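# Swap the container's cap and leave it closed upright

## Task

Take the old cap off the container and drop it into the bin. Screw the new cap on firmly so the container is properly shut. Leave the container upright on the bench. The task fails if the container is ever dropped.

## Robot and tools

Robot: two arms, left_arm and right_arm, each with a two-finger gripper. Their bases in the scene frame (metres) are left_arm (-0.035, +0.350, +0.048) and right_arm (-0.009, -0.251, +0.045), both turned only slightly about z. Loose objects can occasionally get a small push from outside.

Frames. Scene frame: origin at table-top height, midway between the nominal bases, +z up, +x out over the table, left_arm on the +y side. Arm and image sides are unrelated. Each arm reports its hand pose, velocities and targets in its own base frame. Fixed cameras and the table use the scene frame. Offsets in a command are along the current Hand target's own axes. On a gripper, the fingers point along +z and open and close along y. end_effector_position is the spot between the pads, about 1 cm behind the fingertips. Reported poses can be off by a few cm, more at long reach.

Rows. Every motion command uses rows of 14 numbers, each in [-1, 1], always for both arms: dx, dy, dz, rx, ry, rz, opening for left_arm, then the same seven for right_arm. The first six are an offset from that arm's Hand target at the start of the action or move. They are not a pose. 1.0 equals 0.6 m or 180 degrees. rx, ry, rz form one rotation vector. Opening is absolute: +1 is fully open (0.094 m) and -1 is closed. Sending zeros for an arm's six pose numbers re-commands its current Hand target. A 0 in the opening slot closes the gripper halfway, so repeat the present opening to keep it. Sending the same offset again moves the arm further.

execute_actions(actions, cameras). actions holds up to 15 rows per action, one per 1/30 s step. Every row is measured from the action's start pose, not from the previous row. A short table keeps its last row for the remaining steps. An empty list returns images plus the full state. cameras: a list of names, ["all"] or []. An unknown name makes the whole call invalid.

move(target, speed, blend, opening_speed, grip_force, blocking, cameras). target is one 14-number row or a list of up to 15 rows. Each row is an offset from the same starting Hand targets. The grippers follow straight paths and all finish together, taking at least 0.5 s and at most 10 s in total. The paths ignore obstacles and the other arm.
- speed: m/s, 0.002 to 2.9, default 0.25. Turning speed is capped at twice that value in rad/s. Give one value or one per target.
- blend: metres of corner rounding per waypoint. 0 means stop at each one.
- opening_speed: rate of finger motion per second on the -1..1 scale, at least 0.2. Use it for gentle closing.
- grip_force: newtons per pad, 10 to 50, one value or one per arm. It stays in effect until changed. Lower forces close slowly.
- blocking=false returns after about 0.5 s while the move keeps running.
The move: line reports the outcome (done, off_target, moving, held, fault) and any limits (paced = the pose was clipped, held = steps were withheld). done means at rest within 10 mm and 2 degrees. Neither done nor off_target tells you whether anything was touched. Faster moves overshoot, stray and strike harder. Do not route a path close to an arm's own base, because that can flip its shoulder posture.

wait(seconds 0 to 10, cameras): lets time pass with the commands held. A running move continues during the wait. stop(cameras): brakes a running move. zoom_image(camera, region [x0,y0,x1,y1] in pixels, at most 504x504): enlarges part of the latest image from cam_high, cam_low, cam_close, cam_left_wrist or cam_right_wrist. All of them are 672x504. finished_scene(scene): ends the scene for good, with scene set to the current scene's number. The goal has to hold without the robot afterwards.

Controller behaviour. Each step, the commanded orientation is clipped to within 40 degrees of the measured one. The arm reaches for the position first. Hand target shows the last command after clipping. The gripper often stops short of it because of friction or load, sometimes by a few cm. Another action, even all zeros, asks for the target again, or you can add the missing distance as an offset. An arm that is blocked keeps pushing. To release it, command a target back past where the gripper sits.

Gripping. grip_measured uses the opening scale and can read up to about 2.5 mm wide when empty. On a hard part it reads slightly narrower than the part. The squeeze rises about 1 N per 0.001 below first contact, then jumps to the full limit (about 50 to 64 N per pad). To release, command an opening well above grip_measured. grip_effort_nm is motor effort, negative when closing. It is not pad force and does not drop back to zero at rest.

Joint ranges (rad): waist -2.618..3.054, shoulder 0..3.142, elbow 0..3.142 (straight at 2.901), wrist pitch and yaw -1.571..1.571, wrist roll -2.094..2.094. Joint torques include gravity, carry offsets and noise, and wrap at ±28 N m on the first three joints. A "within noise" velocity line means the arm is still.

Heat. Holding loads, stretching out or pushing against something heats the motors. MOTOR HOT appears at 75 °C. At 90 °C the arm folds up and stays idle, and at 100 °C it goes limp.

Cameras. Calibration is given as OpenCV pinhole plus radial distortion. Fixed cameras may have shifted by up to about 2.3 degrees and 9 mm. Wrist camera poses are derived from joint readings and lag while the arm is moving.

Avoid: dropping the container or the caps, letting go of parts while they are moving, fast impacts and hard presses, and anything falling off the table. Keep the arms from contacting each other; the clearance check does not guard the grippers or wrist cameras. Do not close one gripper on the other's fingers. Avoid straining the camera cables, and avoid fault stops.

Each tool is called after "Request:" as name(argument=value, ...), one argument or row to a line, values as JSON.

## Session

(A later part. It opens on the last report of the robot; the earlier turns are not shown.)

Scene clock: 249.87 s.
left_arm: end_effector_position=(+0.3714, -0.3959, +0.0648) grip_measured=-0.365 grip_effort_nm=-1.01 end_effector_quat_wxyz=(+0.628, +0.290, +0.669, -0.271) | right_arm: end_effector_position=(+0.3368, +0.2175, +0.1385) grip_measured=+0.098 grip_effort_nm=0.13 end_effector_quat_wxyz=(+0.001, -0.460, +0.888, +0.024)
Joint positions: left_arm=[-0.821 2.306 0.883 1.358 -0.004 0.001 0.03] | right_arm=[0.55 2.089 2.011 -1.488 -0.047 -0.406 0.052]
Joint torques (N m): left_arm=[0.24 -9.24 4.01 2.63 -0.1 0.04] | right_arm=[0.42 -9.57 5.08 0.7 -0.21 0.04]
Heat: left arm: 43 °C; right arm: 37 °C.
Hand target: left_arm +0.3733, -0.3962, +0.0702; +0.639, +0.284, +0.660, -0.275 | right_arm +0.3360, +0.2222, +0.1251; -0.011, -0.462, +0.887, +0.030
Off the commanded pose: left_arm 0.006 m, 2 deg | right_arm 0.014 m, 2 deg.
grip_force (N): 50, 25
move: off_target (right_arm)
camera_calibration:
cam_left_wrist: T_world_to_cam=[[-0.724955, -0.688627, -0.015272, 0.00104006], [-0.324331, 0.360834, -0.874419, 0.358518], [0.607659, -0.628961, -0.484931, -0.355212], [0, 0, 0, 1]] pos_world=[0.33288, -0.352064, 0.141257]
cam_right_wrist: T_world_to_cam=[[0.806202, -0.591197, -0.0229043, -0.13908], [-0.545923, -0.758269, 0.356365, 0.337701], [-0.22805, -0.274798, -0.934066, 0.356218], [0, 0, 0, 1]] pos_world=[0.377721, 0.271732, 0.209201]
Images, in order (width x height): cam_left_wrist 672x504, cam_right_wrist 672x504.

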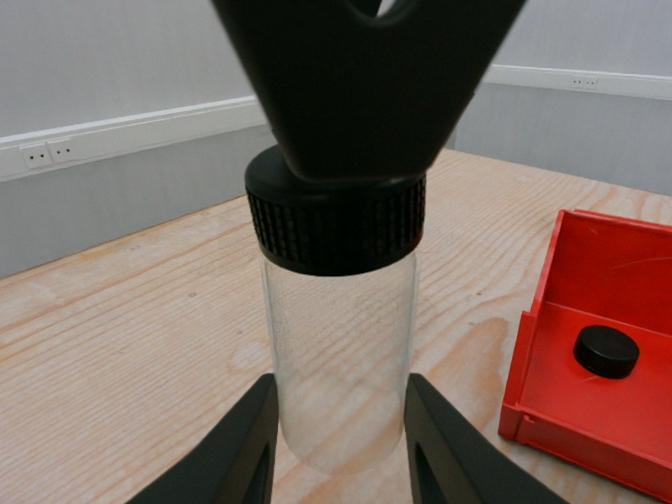

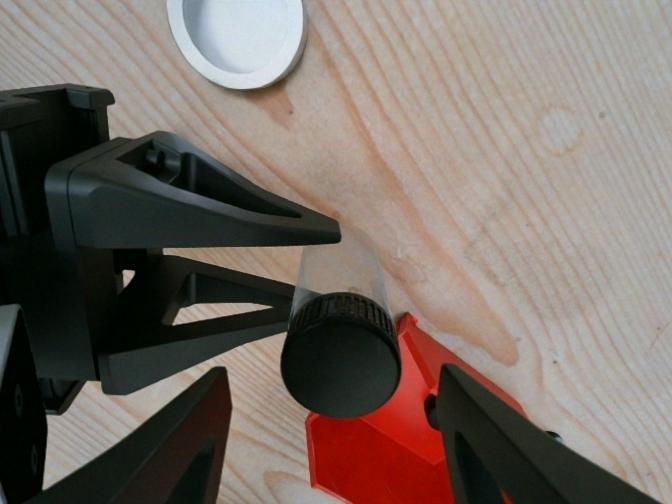

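Request:
move(
  target=[0,0,0,0,0,0,-0.45,0.0005,-0.0038,0.024,0,0,0,0.1],
  speed=0.03,
  cameras=["cam_left_wrist","cam_right_wrist"],
)

Scene clock: 252.33 s.
left_arm: end_effector_position=(+0.3714, -0.3959, +0.0648) grip_measured=-0.365 grip_effort_nm=-1.01 end_effector_quat_wxyz=(+0.628, +0.290, +0.669, -0.271) | right_arm: end_effector_position=(+0.3376, +0.2180, +0.1225) grip_measured=+0.098 grip_effort_nm=0.13 end_effector_quat_wxyz=(-0.001, -0.460, +0.888, +0.024)
Joint positions: left_arm=[-0.821 2.306 0.883 1.358 -0.004 0.001 0.03] | right_arm=[0.55 2.089 1.947 -1.428 -0.047 -0.406 0.052]
Joint torques (N m): left_arm=[0.16 -9.07 4.14 2.63 -0.11 -0.03] | right_arm=[0.16 -10 5.16 0.72 -0.2 0]
Heat: left arm: 44 °C; right arm: 37 °C.
Hand target: left_arm +0.3733, -0.3962, +0.0702; +0.639, +0.284, +0.660, -0.275 | right_arm +0.3370, +0.2213, +0.1106; -0.011, -0.462, +0.887, +0.030
Off the commanded pose: left_arm 0.006 m, 2 deg | right_arm 0.012 m, 1 deg.
grip_force (N): 50, 25
move: off_target (right_arm)
camera_calibration:
cam_left_wrist: T_world_to_cam=[[-0.724955, -0.688627, -0.015272, 0.00104006], [-0.324331, 0.360834, -0.874419, 0.358518], [0.607659, -0.628961, -0.484931, -0.355212], [0, 0, 0, 1]] pos_world=[0.33288, -0.352064, 0.141257]
cam_right_wrist: T_world_to_cam=[[0.806075, -0.591297, -0.0247056, -0.139514], [-0.544552, -0.757403, 0.360283, 0.34315], [-0.231746, -0.276961, -0.932516, 0.343139], [0, 0, 0, 1]] pos_world=[0.378843, 0.272445, 0.192905]
Images, in order (width x height): cam_left_wrist 672x504, cam_right_wrist 672x504.

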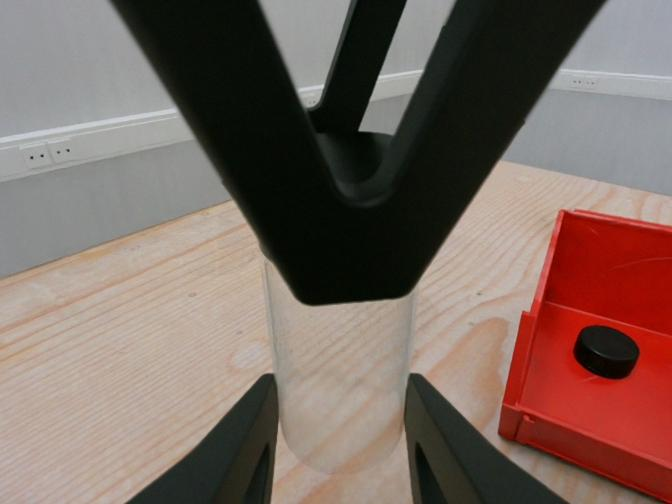

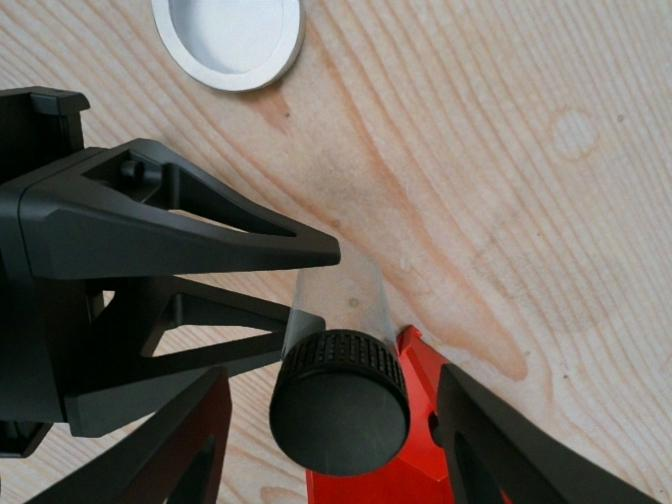

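Request:
move(
  target=[0,0,0,0,0,0,-0.45,-0.0004,0.0036,-0.0582,0,0,0,0.1],
  speed=0.06,
  cameras=["cam_left_wrist"],
)

Scene clock: 259.90 s.
left_arm: end_effector_position=(+0.3714, -0.3959, +0.0648) grip_measured=-0.365 grip_effort_nm=-1.01 end_effector_quat_wxyz=(+0.628, +0.290, +0.669, -0.271) | right_arm: end_effector_position=(+0.3347, +0.2162, +0.1456) grip_measured=+0.098 grip_effort_nm=0.13 end_effector_quat_wxyz=(-0.009, -0.460, +0.888, +0.023)
Joint positions: left_arm=[-0.821 2.306 0.883 1.358 -0.004 0.001 0.03] | right_arm=[0.55 2.109 2.071 -1.548 -0.047 -0.406 0.052]
Joint torques (N m): left_arm=[0.06 -8.91 3.9 2.66 -0.1 -0.02] | right_arm=[0.13 -9.84 9.69 0.42 -0.2 0.01]
Heat: left arm: 44 °C; right arm: 36 °C.
Hand target: left_arm +0.3733, -0.3962, +0.0702; +0.639, +0.284, +0.660, -0.275 | right_arm +0.3370, +0.2212, +0.1454; -0.011, -0.462, +0.887, +0.030
Off the commanded pose: left_arm 0.006 m, 2 deg | right_arm 0.005 m, 1 deg.
grip_force (N): 50, 25
move: done
camera_calibration:
cam_left_wrist: T_world_to_cam=[[-0.724955, -0.688627, -0.015272, 0.00104006], [-0.324331, 0.360834, -0.874419, 0.358518], [0.607659, -0.628961, -0.484931, -0.355212], [0, 0, 0, 1]] pos_world=[0.33288, -0.352064, 0.141257]
Images, in order (width x height): cam_left_wrist 672x504.

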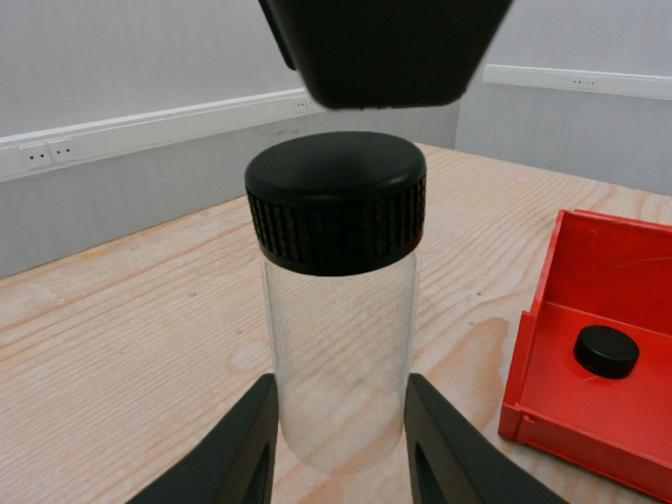

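Request:
move(
  target=[0,0,0,0,0,0,-0.45,0.0003,-0.005,0.0488,0,0,0,0.1],
  speed=0.06,
  cameras=["cam_left_wrist","cam_right_wrist"],
)

Scene clock: 261.90 s.
left_arm: end_effector_position=(+0.3714, -0.3959, +0.0648) grip_measured=-0.365 grip_effort_nm=-1.01 end_effector_quat_wxyz=(+0.628, +0.290, +0.669, -0.271) | right_arm: end_effector_position=(+0.3380, +0.2183, +0.1221) grip_measured=+0.098 grip_effort_nm=0.13 end_effector_quat_wxyz=(-0.009, -0.460, +0.888, +0.023)
Joint positions: left_arm=[-0.821 2.306 0.883 1.358 -0.004 0.001 0.03] | right_arm=[0.55 2.109 1.977 -1.453 -0.047 -0.406 0.052]
Joint torques (N m): left_arm=[-0.05 -9.37 4.01 2.63 -0.11 -0.05] | right_arm=[-0.1 -11.41 5.18 0.68 -0.2 -0.02]
Heat: left arm: 44 °C; right arm: 36 °C.
Hand target: left_arm +0.3733, -0.3962, +0.0702; +0.639, +0.284, +0.660, -0.275 | right_arm +0.3379, +0.2206, +0.1160; -0.011, -0.462, +0.887, +0.030
Off the commanded pose: left_arm 0.006 m, 2 deg | right_arm 0.007 m, 1 deg.
grip_force (N): 50, 25
move: done
camera_calibration:
cam_left_wrist: T_world_to_cam=[[-0.724955, -0.688627, -0.015272, 0.00104006], [-0.324331, 0.360834, -0.874419, 0.358518], [0.607659, -0.628961, -0.484931, -0.355212], [0, 0, 0, 1]] pos_world=[0.33288, -0.352064, 0.141257]
cam_right_wrist: T_world_to_cam=[[0.805961, -0.591178, -0.0306024, -0.138936], [-0.539353, -0.754648, 0.373638, 0.339698], [-0.24398, -0.284632, -0.92707, 0.348078], [0, 0, 0, 1]] pos_world=[0.380118, 0.273291, 0.191517]
Images, in order (width x height): cam_left_wrist 672x504, cam_right_wrist 672x504.

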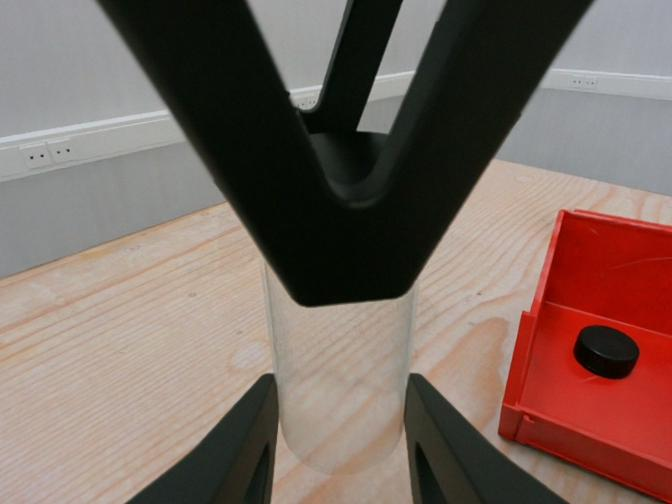

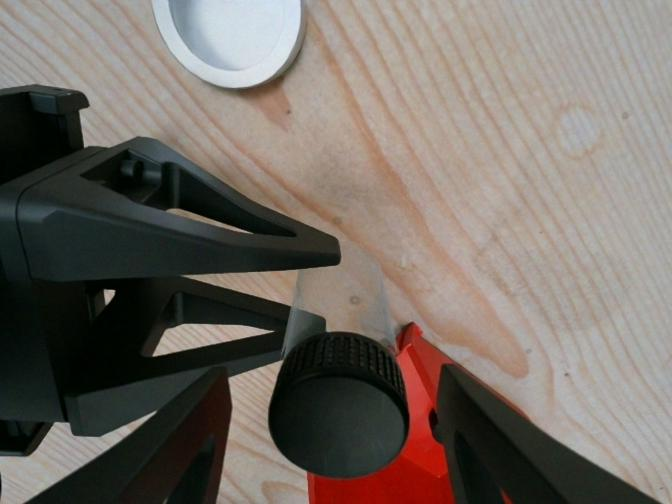

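Request:
wait(
  seconds=0,
  cameras=["cam_low","cam_close"],
)

Request:
zoom_image(
  camera="cam_low",
  region=[220, 100, 440, 300],
)

Request:
zoom_image(
  camera="cam_close",
  region=[220, 20, 500, 300],
)

Scene clock: 264.37 s.
left_arm: end_effector_position=(+0.3714, -0.3959, +0.0648) grip_measured=-0.365 grip_effort_nm=-1.00 end_effector_quat_wxyz=(+0.628, +0.290, +0.669, -0.271) | right_arm: end_effector_position=(+0.3381, +0.2183, +0.1221) grip_measured=+0.098 grip_effort_nm=0.14 end_effector_quat_wxyz=(-0.009, -0.460, +0.888, +0.023)
Joint positions: left_arm=[-0.821 2.306 0.883 1.358 -0.004 0.001 0.03] | right_arm=[0.55 2.109 1.977 -1.453 -0.047 -0.406 0.052]
Joint torques (N m): left_arm=[0.18 -9.06 3.81 2.66 -0.1 -0.05] | right_arm=[-0.13 -11.44 5.16 0.68 -0.2 -0.02]
Heat: left arm: 44 °C; right arm: 36 °C.
Hand target: left_arm +0.3733, -0.3962, +0.0702; +0.639, +0.284, +0.660, -0.275 | right_arm +0.3379, +0.2206, +0.1160; -0.011, -0.462, +0.887, +0.030
Tool commands: left_gripper/opening=-0.45 right_gripper/opening=+0.1
Off the commanded pose: left_arm 0.006 m, 2 deg | right_arm 0.006 m, 1 deg.
grip_force (N): 50, 25
Images, in order (width x height): cam_low 672x504, cam_close 672x504.

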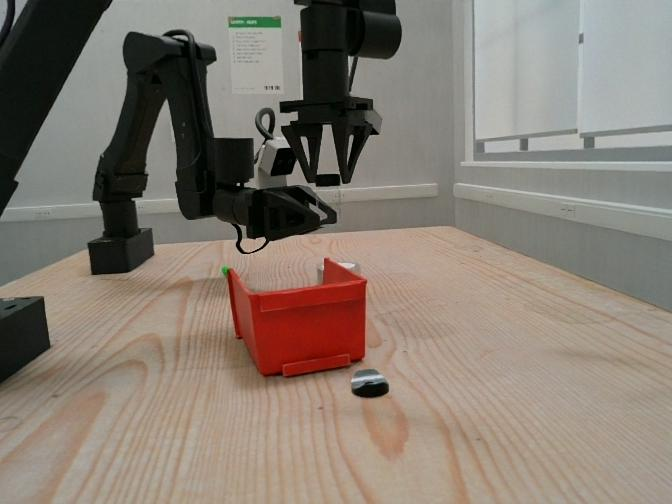

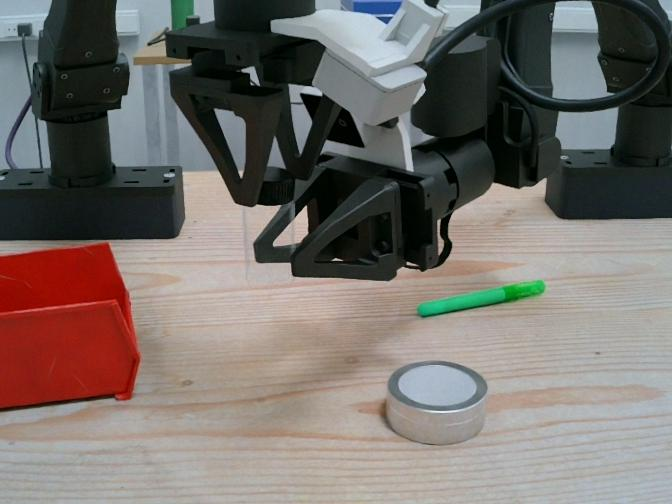

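Scaled by 2.291 from the camera's 672x504 image, which has a finer 960x720 frame.

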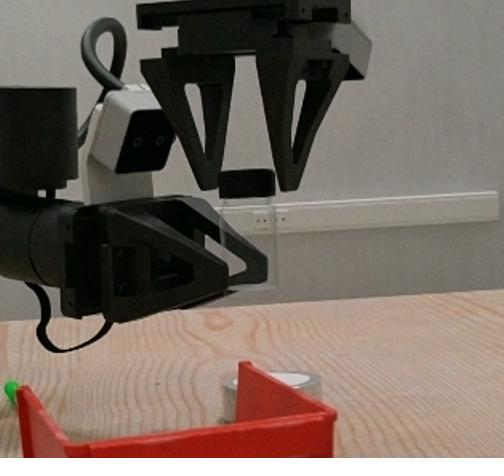

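Scaled by 1.800 from the camera's 672x504 image, which has a finer 960x720 frame.

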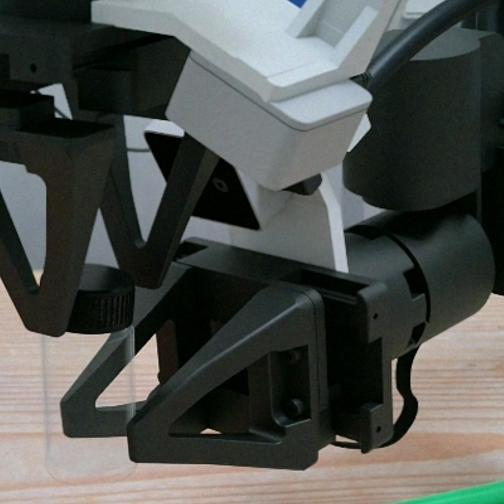

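Request:
move(
  target=[0,0,0,0,0,0,-0.45,0,0,0,0,0,0,-0.42],
  opening_speed=0.6,
  grip_force=[50,12],
  cameras=["cam_left_wrist","cam_right_wrist"],
)

Scene clock: 268.10 s.
left_arm: end_effector_position=(+0.3714, -0.3959, +0.0648) grip_measured=-0.365 grip_effort_nm=-1.01 end_effector_quat_wxyz=(+0.628, +0.290, +0.669, -0.271) | right_arm: end_effector_position=(+0.3389, +0.2188, +0.1221) grip_measured=-0.309 grip_effort_nm=-0.30 end_effector_quat_wxyz=(-0.007, -0.460, +0.888, +0.023)
Joint positions: left_arm=[-0.821 2.306 0.883 1.358 -0.004 0.001 0.03] | right_arm=[0.55 2.109 1.977 -1.449 -0.047 -0.407 0.032]
Joint torques (N m): left_arm=[0.21 -8.91 3.97 2.66 -0.09 -0.06] | right_arm=[-0.12 -11.45 5.16 0.64 -0.2 -0.01]
Heat: left arm: 44 °C; right arm: 37 °C.
Hand target: left_arm +0.3733, -0.3962, +0.0702; +0.639, +0.284, +0.660, -0.275 | right_arm +0.3379, +0.2206, +0.1160; -0.011, -0.462, +0.887, +0.030
Off the commanded pose: left_arm 0.006 m, 2 deg | right_arm 0.006 m, 1 deg.
grip_force (N): 50, 12
move: done
camera_calibration:
cam_left_wrist: T_world_to_cam=[[-0.724955, -0.688627, -0.015272, 0.00104006], [-0.324331, 0.360834, -0.874419, 0.358518], [0.607659, -0.628961, -0.484931, -0.355212], [0, 0, 0, 1]] pos_world=[0.33288, -0.352064, 0.141257]
cam_right_wrist: T_world_to_cam=[[0.806297, -0.5908, -0.0289948, -0.139785], [-0.540405, -0.755679, 0.370015, 0.341624], [-0.240515, -0.282673, -0.928573, 0.347062], [0, 0, 0, 1]] pos_world=[0.380798, 0.273678, 0.191814]
Images, in order (width x height): cam_left_wrist 672x504, cam_right_wrist 672x504.

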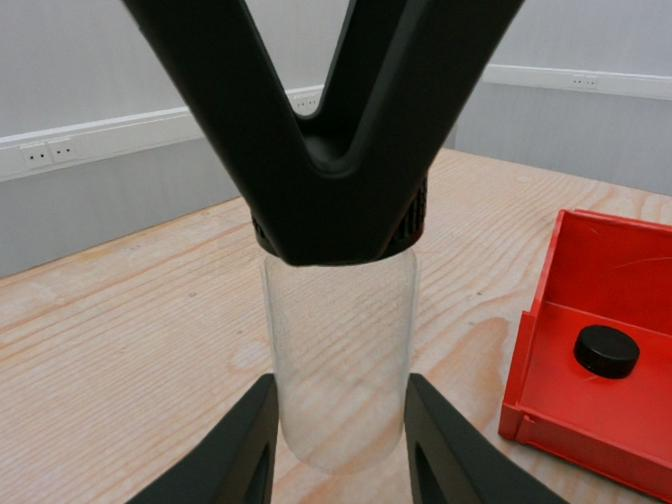

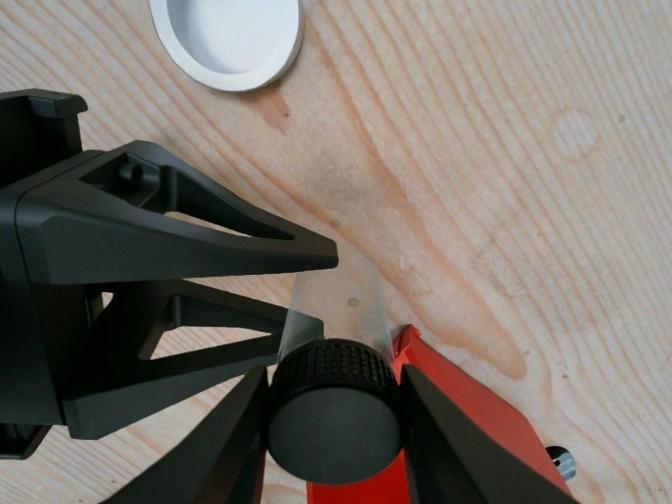

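Request:
move(
  target=[0,0,0,0,0,0,-0.45,0,0,0,0,0,0.694,-0.42],
  speed=0.45,
  cameras=["cam_left_wrist","cam_low"],
)

Request:
zoom_image(
  camera="cam_left_wrist",
  region=[220, 100, 460, 300],
)

Scene clock: 271.93 s.
left_arm: end_effector_position=(+0.3724, -0.3949, +0.0648) grip_measured=-0.365 grip_effort_nm=-1.01 end_effector_quat_wxyz=(+0.629, +0.286, +0.671, -0.269) | right_arm: end_effector_position=(+0.3418, +0.2172, +0.1221) grip_measured=-0.309 grip_effort_nm=-0.32 end_effector_quat_wxyz=(-0.022, +0.571, +0.821, +0.007)
Joint positions: left_arm=[-0.821 2.306 0.883 1.358 -0.012 -0.002 0.03] | right_arm=[0.543 2.109 1.977 -1.443 -0.046 1.759 0.032]
Joint torques (N m): left_arm=[-0.09 -8.87 4.19 2.64 -0.01 0.01] | right_arm=[0.49 -11.44 5.22 0.6 -0.23 0.15]
Heat: left arm: 44 °C; right arm: 37 °C.
Hand target: left_arm +0.3732, -0.3962, +0.0702; +0.639, +0.284, +0.660, -0.275 | right_arm +0.3379, +0.2207, +0.1160; -0.032, +0.573, +0.819, +0.004
Off the commanded pose: left_arm 0.006 m, 2 deg | right_arm 0.008 m, 1 deg.
grip_force (N): 50, 12
move: done
camera_calibration:
cam_left_wrist: T_world_to_cam=[[-0.719635, -0.694237, -0.012669, -0.00192913], [-0.328757, 0.356743, -0.874445, 0.358528], [0.611591, -0.625116, -0.48496, -0.355149], [0, 0, 0, 1]] pos_world=[0.333686, -0.351251, 0.141255]
Images, in order (width x height): cam_low 672x504, cam_left_wrist 672x504.

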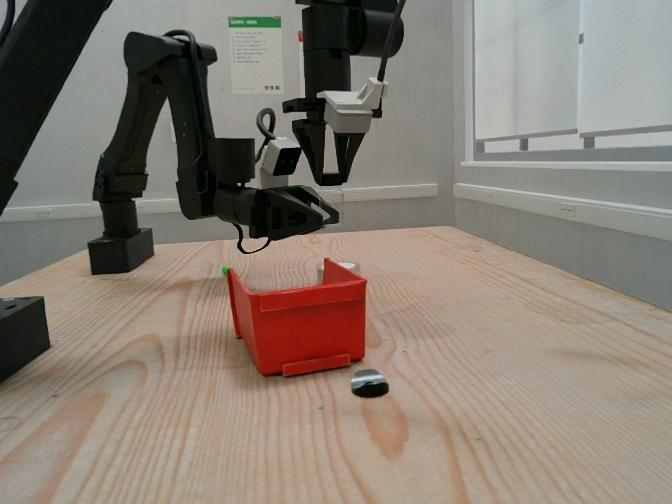

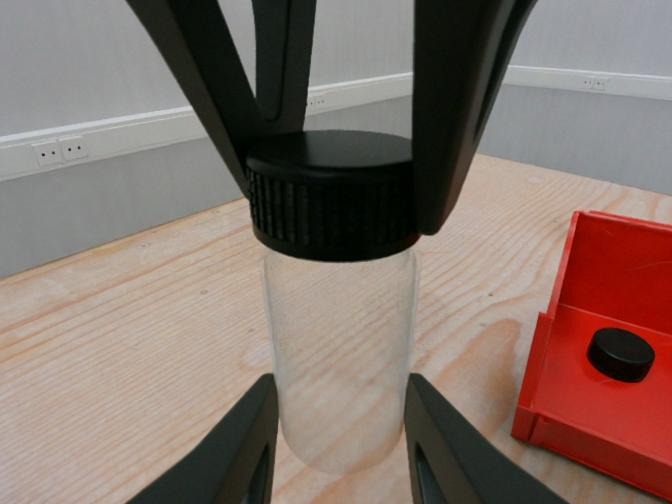

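Scaled by 2.100 from the camera's 672x504 image, which has a finer 960x720 frame.

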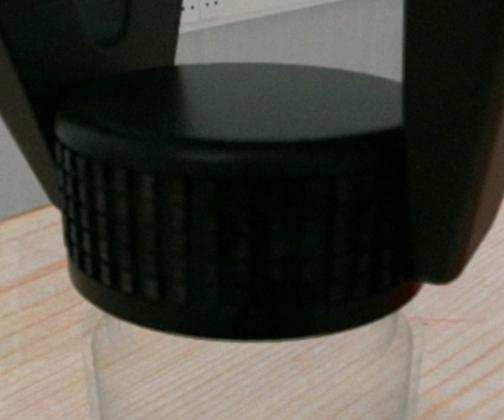

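Request:
zoom_image(
  camera="cam_low",
  region=[250, 120, 410, 270],
)

Request:
wait(
  seconds=0,
  cameras=["cam_close","cam_right_wrist"],
)

Request:
zoom_image(
  camera="cam_close",
  region=[200, 100, 400, 300],
)

Scaled by 3.150 from the camera's 672x504 image, which has a finer 960x720 frame.

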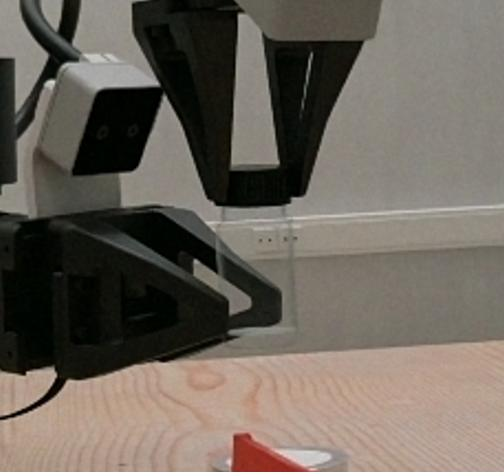

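Scene clock: 275.80 s.
left_arm: end_effector_position=(+0.3724, -0.3949, +0.0648) grip_measured=-0.365 grip_effort_nm=-1.01 end_effector_quat_wxyz=(+0.629, +0.286, +0.671, -0.269) | right_arm: end_effector_position=(+0.3418, +0.2172, +0.1221) grip_measured=-0.309 grip_effort_nm=-0.32 end_effector_quat_wxyz=(-0.022, +0.571, +0.820, +0.007)
Joint positions: left_arm=[-0.821 2.306 0.883 1.358 -0.012 -0.002 0.03] | right_arm=[0.543 2.109 1.977 -1.443 -0.046 1.759 0.032]
Joint torques (N m): left_arm=[0.29 -9.1 3.97 2.62 -0.03 0.01] | right_arm=[0.51 -11.4 5.24 0.6 -0.22 0.15]
Motor temperatures (°C): left_arm=[20 30 24 45 23 22 28] | right_arm=[23 37 30 22 21 22 23]
Heat: left arm: 45 °C; right arm: 37 °C.
Hand target: left_arm +0.3732, -0.3962, +0.0702; +0.639, +0.284, +0.660, -0.275 | right_arm +0.3379, +0.2207, +0.1160; -0.032, +0.573, +0.819, +0.004
Tool commands: left_gripper/opening=-0.45 right_gripper/opening=-0.42
Off the commanded pose: left_arm 0.006 m, 2 deg | right_arm 0.008 m, 1 deg.
grip_force (N): 50, 12
camera_calibration:
cam_right_wrist: T_world_to_cam=[[-0.942939, -0.331379, 0.0324623, 0.390929], [-0.288347, 0.861445, 0.418053, -0.101268], [-0.166499, 0.384838, -0.907842, 0.174488], [0, 0, 0, 1]] pos_world=[0.368474, 0.149633, 0.188053]
Images, in order (width x height): cam_close 672x504, cam_right_wrist 672x504.

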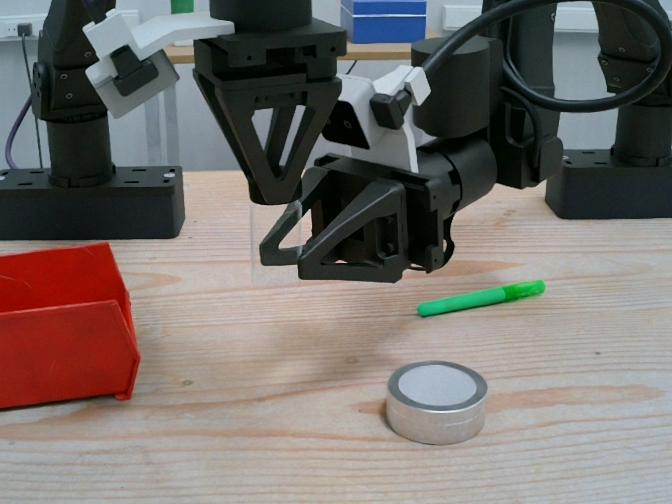

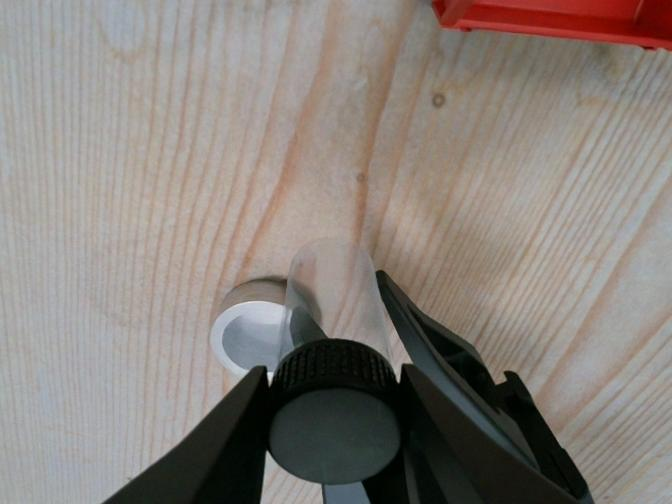

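Scaled by 2.520 from the camera's 672x504 image, which has a finer 960x720 frame.

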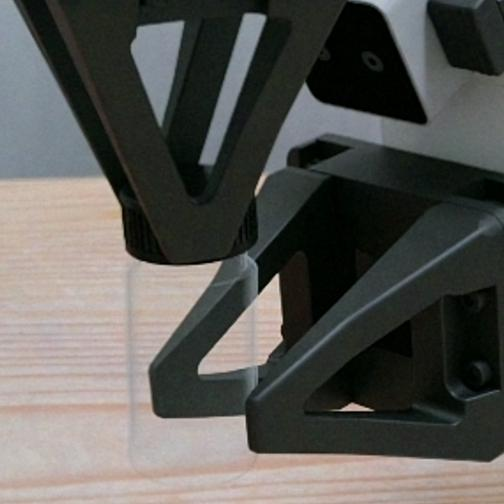

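Request:
move(
  target=[0,0,0,0,0,0,-0.45,0,0,0,0,0,0,0.0],
  opening_speed=1.0,
  cameras=["cam_left_wrist","cam_right_wrist"],
)

Request:
zoom_image(
  camera="cam_left_wrist",
  region=[220, 100, 460, 300],
)

Scene clock: 279.00 s.
left_arm: end_effector_position=(+0.3722, -0.3951, +0.0648) grip_measured=-0.365 grip_effort_nm=-1.01 end_effector_quat_wxyz=(+0.628, +0.287, +0.671, -0.270) | right_arm: end_effector_position=(+0.3407, +0.2189, +0.1222) grip_measured=-0.002 grip_effort_nm=0.14 end_effector_quat_wxyz=(-0.027, +0.571, +0.820, +0.010)
Joint positions: left_arm=[-0.821 2.306 0.883 1.358 -0.011 -0.002 0.03] | right_arm=[0.543 2.109 1.977 -1.443 -0.057 1.76 0.047]
Joint torques (N m): left_arm=[0.06 -9.28 4.23 2.7 -0.08 0.04] | right_arm=[0.5 -11.45 5.16 0.6 -0.1 0.13]
Heat: left arm: 45 °C; right arm: 37 °C.
Hand target: left_arm +0.3733, -0.3962, +0.0702; +0.639, +0.284, +0.660, -0.275 | right_arm +0.3379, +0.2207, +0.1160; -0.032, +0.573, +0.819, +0.004
Off the commanded pose: left_arm 0.006 m, 2 deg | right_arm 0.007 m, 1 deg.
grip_force (N): 50, 12
move: done
camera_calibration:
cam_left_wrist: T_world_to_cam=[[-0.720689, -0.693143, -0.0126397, -0.00134082], [-0.328245, 0.357236, -0.874436, 0.358532], [0.610624, -0.626048, -0.484977, -0.355154], [0, 0, 0, 1]] pos_world=[0.333586, -0.351353, 0.141255]
cam_right_wrist: T_world_to_cam=[[-0.943016, -0.330925, 0.0347901, 0.390226], [-0.285144, 0.857565, 0.428107, -0.104633], [-0.171506, 0.393791, -0.903058, 0.172902], [0, 0, 0, 1]] pos_world=[0.367808, 0.150778, 0.187359]
Images, in order (width x height): cam_left_wrist 672x504, cam_right_wrist 672x504.

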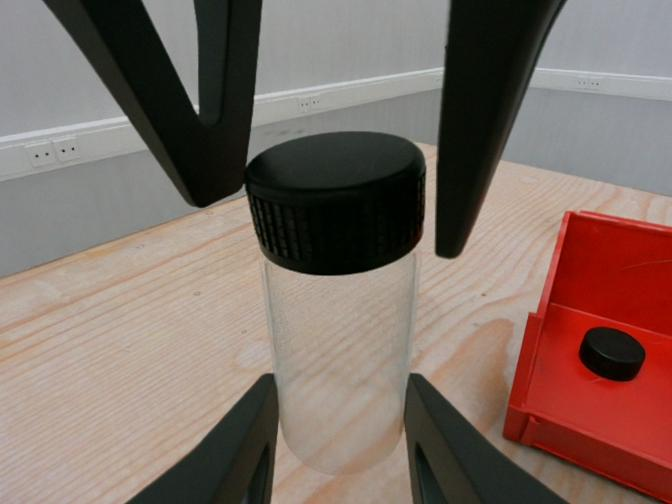

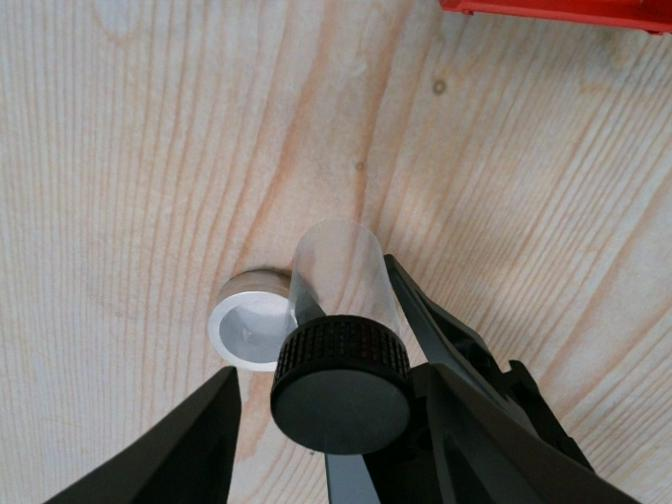

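Scaled by 2.100 from the camera's 672x504 image, which has a finer 960x720 frame.

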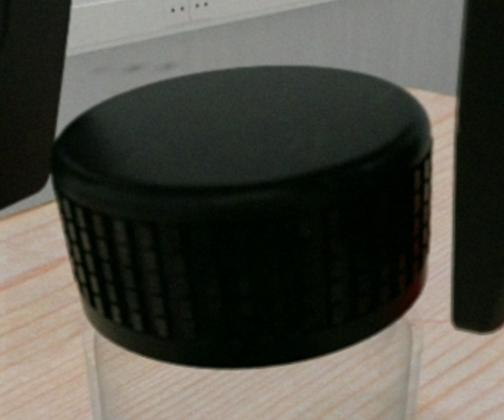

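Request:
move(
  target=[
    [0,0,0,0,0,0,-0.45,0,0,0,0,0,-0.694,0.2],
    [0,0,0,0,0,0,-0.45,0,0,0,0,0,-0.694,-0.42],
    [0,0,0,0,0,0,-0.45,0,0,0.0042,0,0,-0.694,-0.42],
    [0,0,0,0,0,0,-0.45,0,0,0.0042,0,0,0,-0.42],
  ],
  opening_speed=1.0,
  speed=0.5,
  cameras=["cam_left_wrist","cam_low"],
)

Request:
zoom_image(
  camera="cam_left_wrist",
  region=[220, 100, 460, 300],
)

Scene clock: 292.97 s.
left_arm: end_effector_position=(+0.3719, -0.3953, +0.0638) grip_measured=-0.365 grip_effort_nm=-1.01 end_effector_quat_wxyz=(+0.627, +0.288, +0.672, -0.270) | right_arm: end_effector_position=(+0.3422, +0.2176, +0.1202) grip_measured=-0.310 grip_effort_nm=-0.32 end_effector_quat_wxyz=(-0.017, +0.202, +0.979, +0.016)
Joint positions: left_arm=[-0.821 2.306 0.883 1.355 -0.009 -0.002 0.03] | right_arm=[0.543 2.109 1.969 -1.434 -0.047 0.95 0.032]
Joint torques (N m): left_arm=[0.25 -9.07 3.97 2.68 -0.08 -0.04] | right_arm=[0.53 -11.54 4.9 0.61 -0.22 0.15]
Heat: left arm: 45 °C; right arm: 38 °C.
Hand target: left_arm +0.3733, -0.3962, +0.0702; +0.639, +0.284, +0.660, -0.275 | right_arm +0.3377, +0.2207, +0.1135; -0.028, +0.204, +0.978, +0.016 (not the last commanded pose)
Off the commanded pose: left_arm 0.007 m, 2 deg | right_arm 0.009 m, 47 deg.
grip_force (N): 50, 12
move: off_target (right_arm; path cut at 10 s); path passed 3 of 4 targets
camera_calibration:
cam_left_wrist: T_world_to_cam=[[-0.72173, -0.69206, -0.0125637, -0.000843648], [-0.330048, 0.360039, -0.872606, 0.359267], [0.608419, -0.62564, -0.488264, -0.354395], [0, 0, 0, 1]] pos_world=[0.333587, -0.351657, 0.14045]
Images, in order (width x height): cam_low 672x504, cam_left_wrist 672x504.

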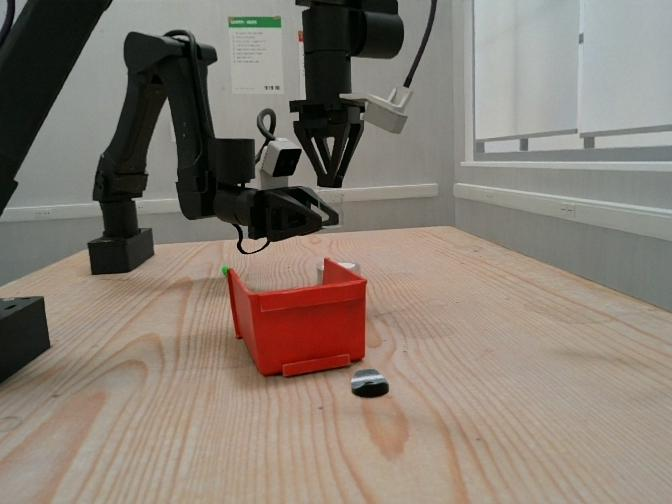

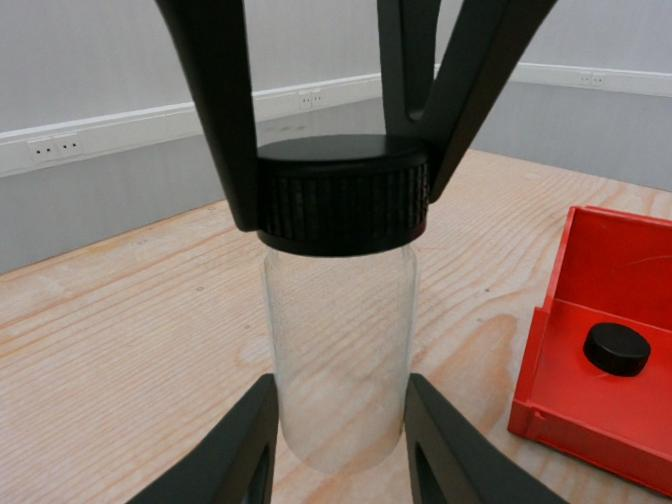

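Scaled by 2.100 from the camera's 672x504 image, which has a finer 960x720 frame.

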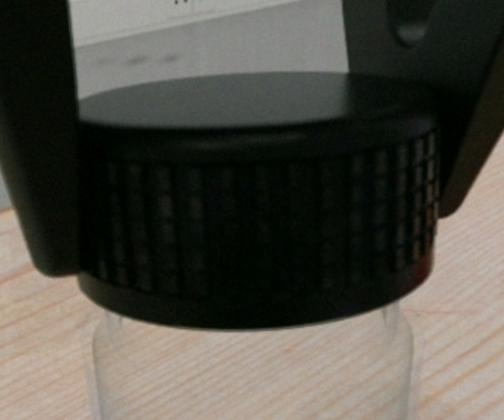

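Request:
move(
  target=[0,0,0,0,0,0,-0.45,0,0,0,0,0,0.26,-0.42],
  speed=0.5,
  cameras=["cam_left_wrist","cam_low"],
)

Request:
zoom_image(
  camera="cam_left_wrist",
  region=[220, 100, 460, 300],
)

Scene clock: 295.57 s.
left_arm: end_effector_position=(+0.3726, -0.3946, +0.0637) grip_measured=-0.365 grip_effort_nm=-1.01 end_effector_quat_wxyz=(+0.628, +0.286, +0.673, -0.268) | right_arm: end_effector_position=(+0.3422, +0.2175, +0.1201) grip_measured=-0.310 grip_effort_nm=-0.32 end_effector_quat_wxyz=(-0.022, +0.574, +0.818, +0.008)
Joint positions: left_arm=[-0.821 2.306 0.883 1.354 -0.014 -0.002 0.03] | right_arm=[0.543 2.109 1.969 -1.434 -0.046 1.767 0.032]
Joint torques (N m): left_arm=[0.09 -9.11 3.95 2.64 -0.03 -0.04] | right_arm=[0.53 -11.58 4.92 0.61 -0.22 0.16]
Heat: left arm: 46 °C; right arm: 38 °C.
Hand target: left_arm +0.3733, -0.3962, +0.0702; +0.639, +0.284, +0.660, -0.275 | right_arm +0.3377, +0.2208, +0.1135; -0.032, +0.576, +0.817, +0.004
Off the commanded pose: left_arm 0.007 m, 2 deg | right_arm 0.009 m, 1 deg.
grip_force (N): 50, 12
move: done
camera_calibration:
cam_left_wrist: T_world_to_cam=[[-0.718052, -0.69587, -0.0129166, -0.00271621], [-0.331963, 0.358739, -0.872414, 0.359443], [0.61172, -0.622151, -0.488596, -0.354277], [0, 0, 0, 1]] pos_world=[0.33409, -0.35125, 0.14045]
Images, in order (width x height): cam_low 672x504, cam_left_wrist 672x504.

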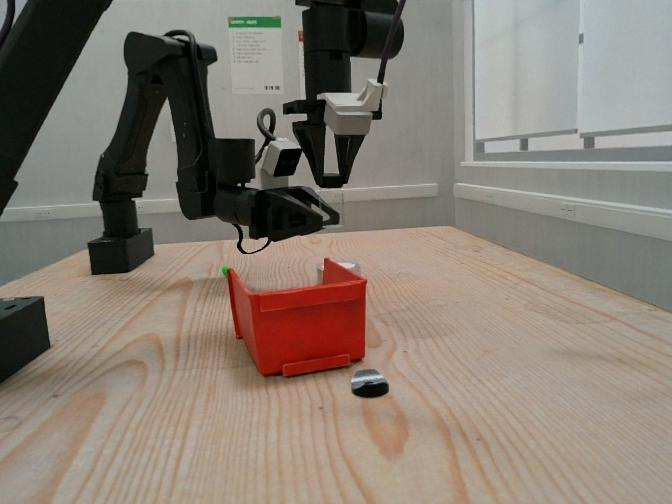

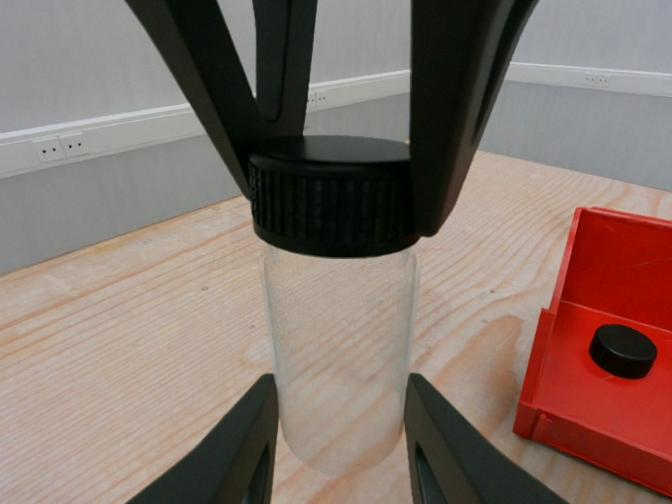

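Scaled by 2.100 from the camera's 672x504 image, which has a finer 960x720 frame.

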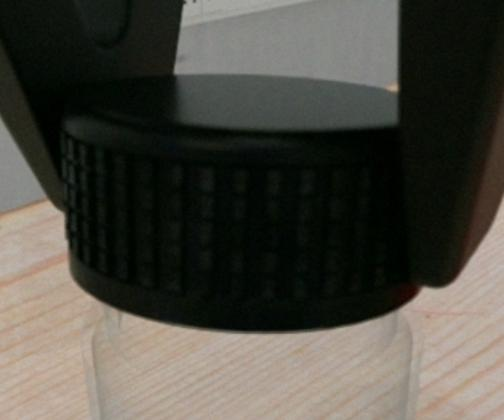

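Request:
move(
  target=[
    [0,0,0,0,0,0,-0.45,0,0,0,0,0,0,0.1],
    [0,0,0,0,0,0,-0.45,0,0,0,0,0,-0.694,0.1],
    [0,0,0,0,0,0,-0.45,0,0,0,0,0,-0.694,-0.42],
  ],
  opening_speed=1.2,
  speed=0.6,
  cameras=["cam_left_wrist","cam_right_wrist"],
)

Scene clock: 304.20 s.
left_arm: end_effector_position=(+0.3721, -0.3951, +0.0638) grip_measured=-0.365 grip_effort_nm=-1.01 end_effector_quat_wxyz=(+0.627, +0.287, +0.672, -0.269) | right_arm: end_effector_position=(+0.3406, +0.2201, +0.1203) grip_measured=-0.309 grip_effort_nm=-0.30 end_effector_quat_wxyz=(-0.004, -0.455, +0.890, +0.028)
Joint positions: left_arm=[-0.821 2.306 0.883 1.355 -0.011 -0.002 0.03] | right_arm=[0.546 2.109 1.969 -1.434 -0.057 -0.398 0.032]
Joint torques (N m): left_arm=[0.16 -9.22 3.89 2.72 -0.06 0.05] | right_arm=[0.25 -11.6 4.86 0.62 -0.09 -0.03]
Heat: left arm: 46 °C; right arm: 38 °C.
Hand target: left_arm +0.3732, -0.3962, +0.0701; +0.639, +0.284, +0.660, -0.275 | right_arm +0.3377, +0.2206, +0.1135; -0.011, -0.458, +0.888, +0.030
Off the commanded pose: left_arm 0.007 m, 2 deg | right_arm 0.007 m, 1 deg.
grip_force (N): 50, 12
move: done
camera_calibration:
cam_left_wrist: T_world_to_cam=[[-0.720702, -0.69313, -0.0126621, -0.00140562], [-0.330508, 0.359597, -0.872614, 0.359263], [0.609387, -0.624709, -0.488247, -0.354391], [0, 0, 0, 1]] pos_world=[0.333688, -0.351555, 0.14045]
cam_right_wrist: T_world_to_cam=[[0.799012, -0.600272, -0.0354125, -0.13509], [-0.550033, -0.753398, 0.360354, 0.348128], [-0.24299, -0.268449, -0.932143, 0.344299], [0, 0, 0, 1]] pos_world=[0.383082, 0.273615, 0.190703]
Images, in order (width x height): cam_left_wrist 672x504, cam_right_wrist 672x504.

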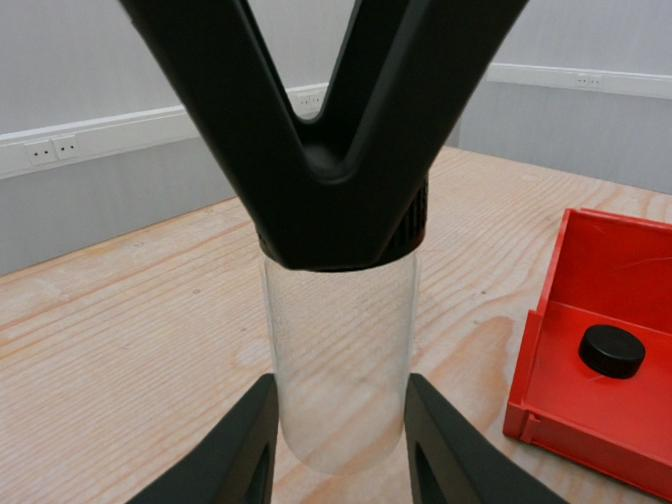

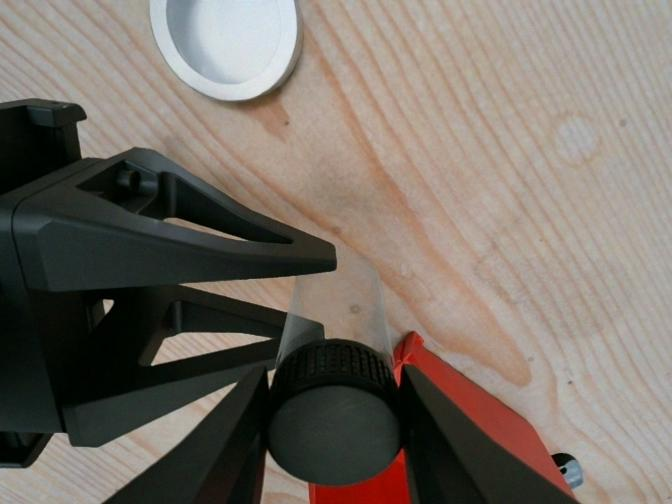

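Request:
move(
  target=[
    [0,0,0,0,0,0,-0.45,0,0,0.003,0,0,0.1,-0.42],
    [0,0,0,0,0,0,-0.45,0,0,0.003,0,0,0.694,-0.42],
  ],
  blend=[0.05,0],
  speed=0.5,
  cameras=["cam_left_wrist","cam_right_wrist"],
)

Request:
zoom_image(
  camera="cam_left_wrist",
  region=[220, 100, 460, 300],
)

Scene clock: 308.17 s.
left_arm: end_effector_position=(+0.3728, -0.3944, +0.0642) grip_measured=-0.365 grip_effort_nm=-1.01 end_effector_quat_wxyz=(+0.628, +0.284, +0.673, -0.270) | right_arm: end_effector_position=(+0.3420, +0.2166, +0.1185) grip_measured=-0.310 grip_effort_nm=-0.32 end_effector_quat_wxyz=(-0.021, +0.572, +0.820, +0.006)
Joint positions: left_arm=[-0.821 2.306 0.883 1.356 -0.016 -0.008 0.03] | right_arm=[0.543 2.109 1.963 -1.431 -0.043 1.762 0.032]
Joint torques (N m): left_arm=[0.05 -9.25 4.22 2.71 0.04 0.1] | right_arm=[0.51 -11.6 4.77 0.64 -0.26 0.2]
Heat: left arm: 46 °C; right arm: 38 °C.
Hand target: left_arm +0.3733, -0.3962, +0.0701; +0.639, +0.284, +0.660, -0.275 | right_arm +0.3377, +0.2208, +0.1118; -0.032, +0.576, +0.817, +0.004
Off the commanded pose: left_arm 0.006 m, 2 deg | right_arm 0.009 m, 1 deg.
grip_force (N): 50, 12
move: done
camera_calibration:
cam_left_wrist: T_world_to_cam=[[-0.716741, -0.697301, -0.00729682, -0.00387272], [-0.335061, 0.353541, -0.873352, 0.358967], [0.611569, -0.623522, -0.487035, -0.354651], [0, 0, 0, 1]] pos_world=[0.334393, -0.350743, 0.140748]
cam_right_wrist: T_world_to_cam=[[-0.943807, -0.328758, 0.0338602, 0.390616], [-0.285992, 0.863764, 0.414874, -0.100273], [-0.16564, 0.381877, -0.909249, 0.171983], [0, 0, 0, 1]] pos_world=[0.368476, 0.149354, 0.18475]
Images, in order (width x height): cam_left_wrist 672x504, cam_right_wrist 672x504.

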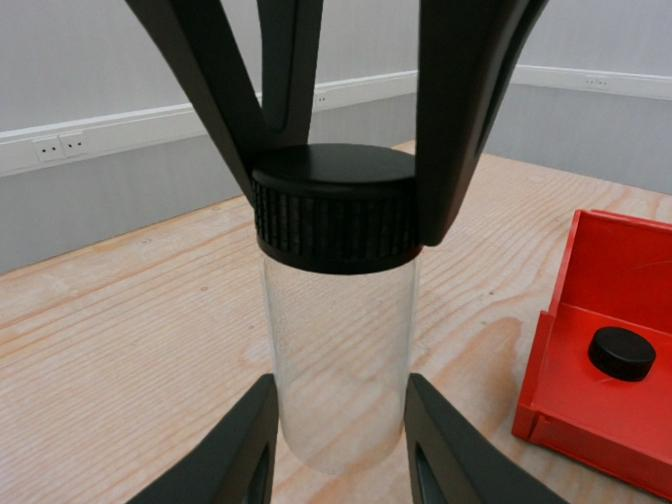

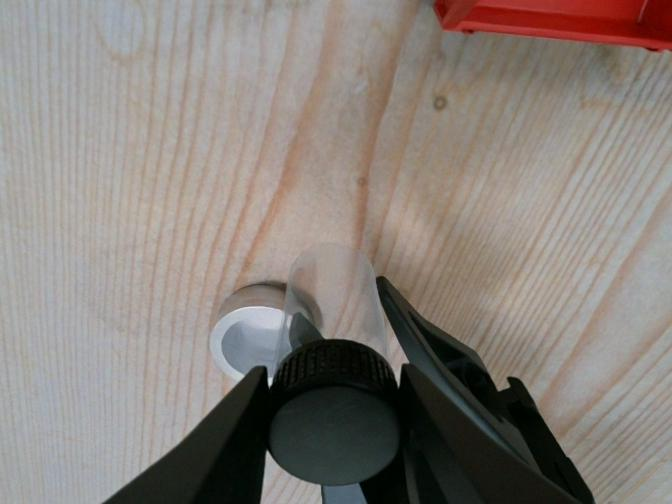

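Scaled by 2.100 from the camera's 672x504 image, which has a finer 960x720 frame.

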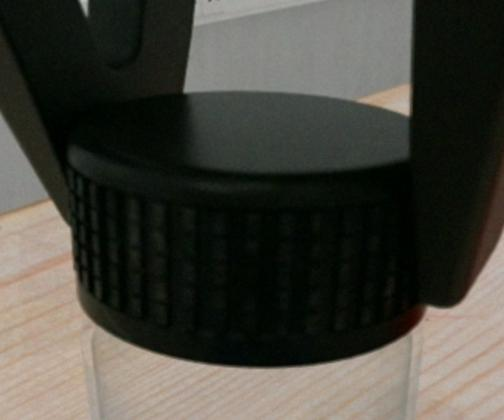

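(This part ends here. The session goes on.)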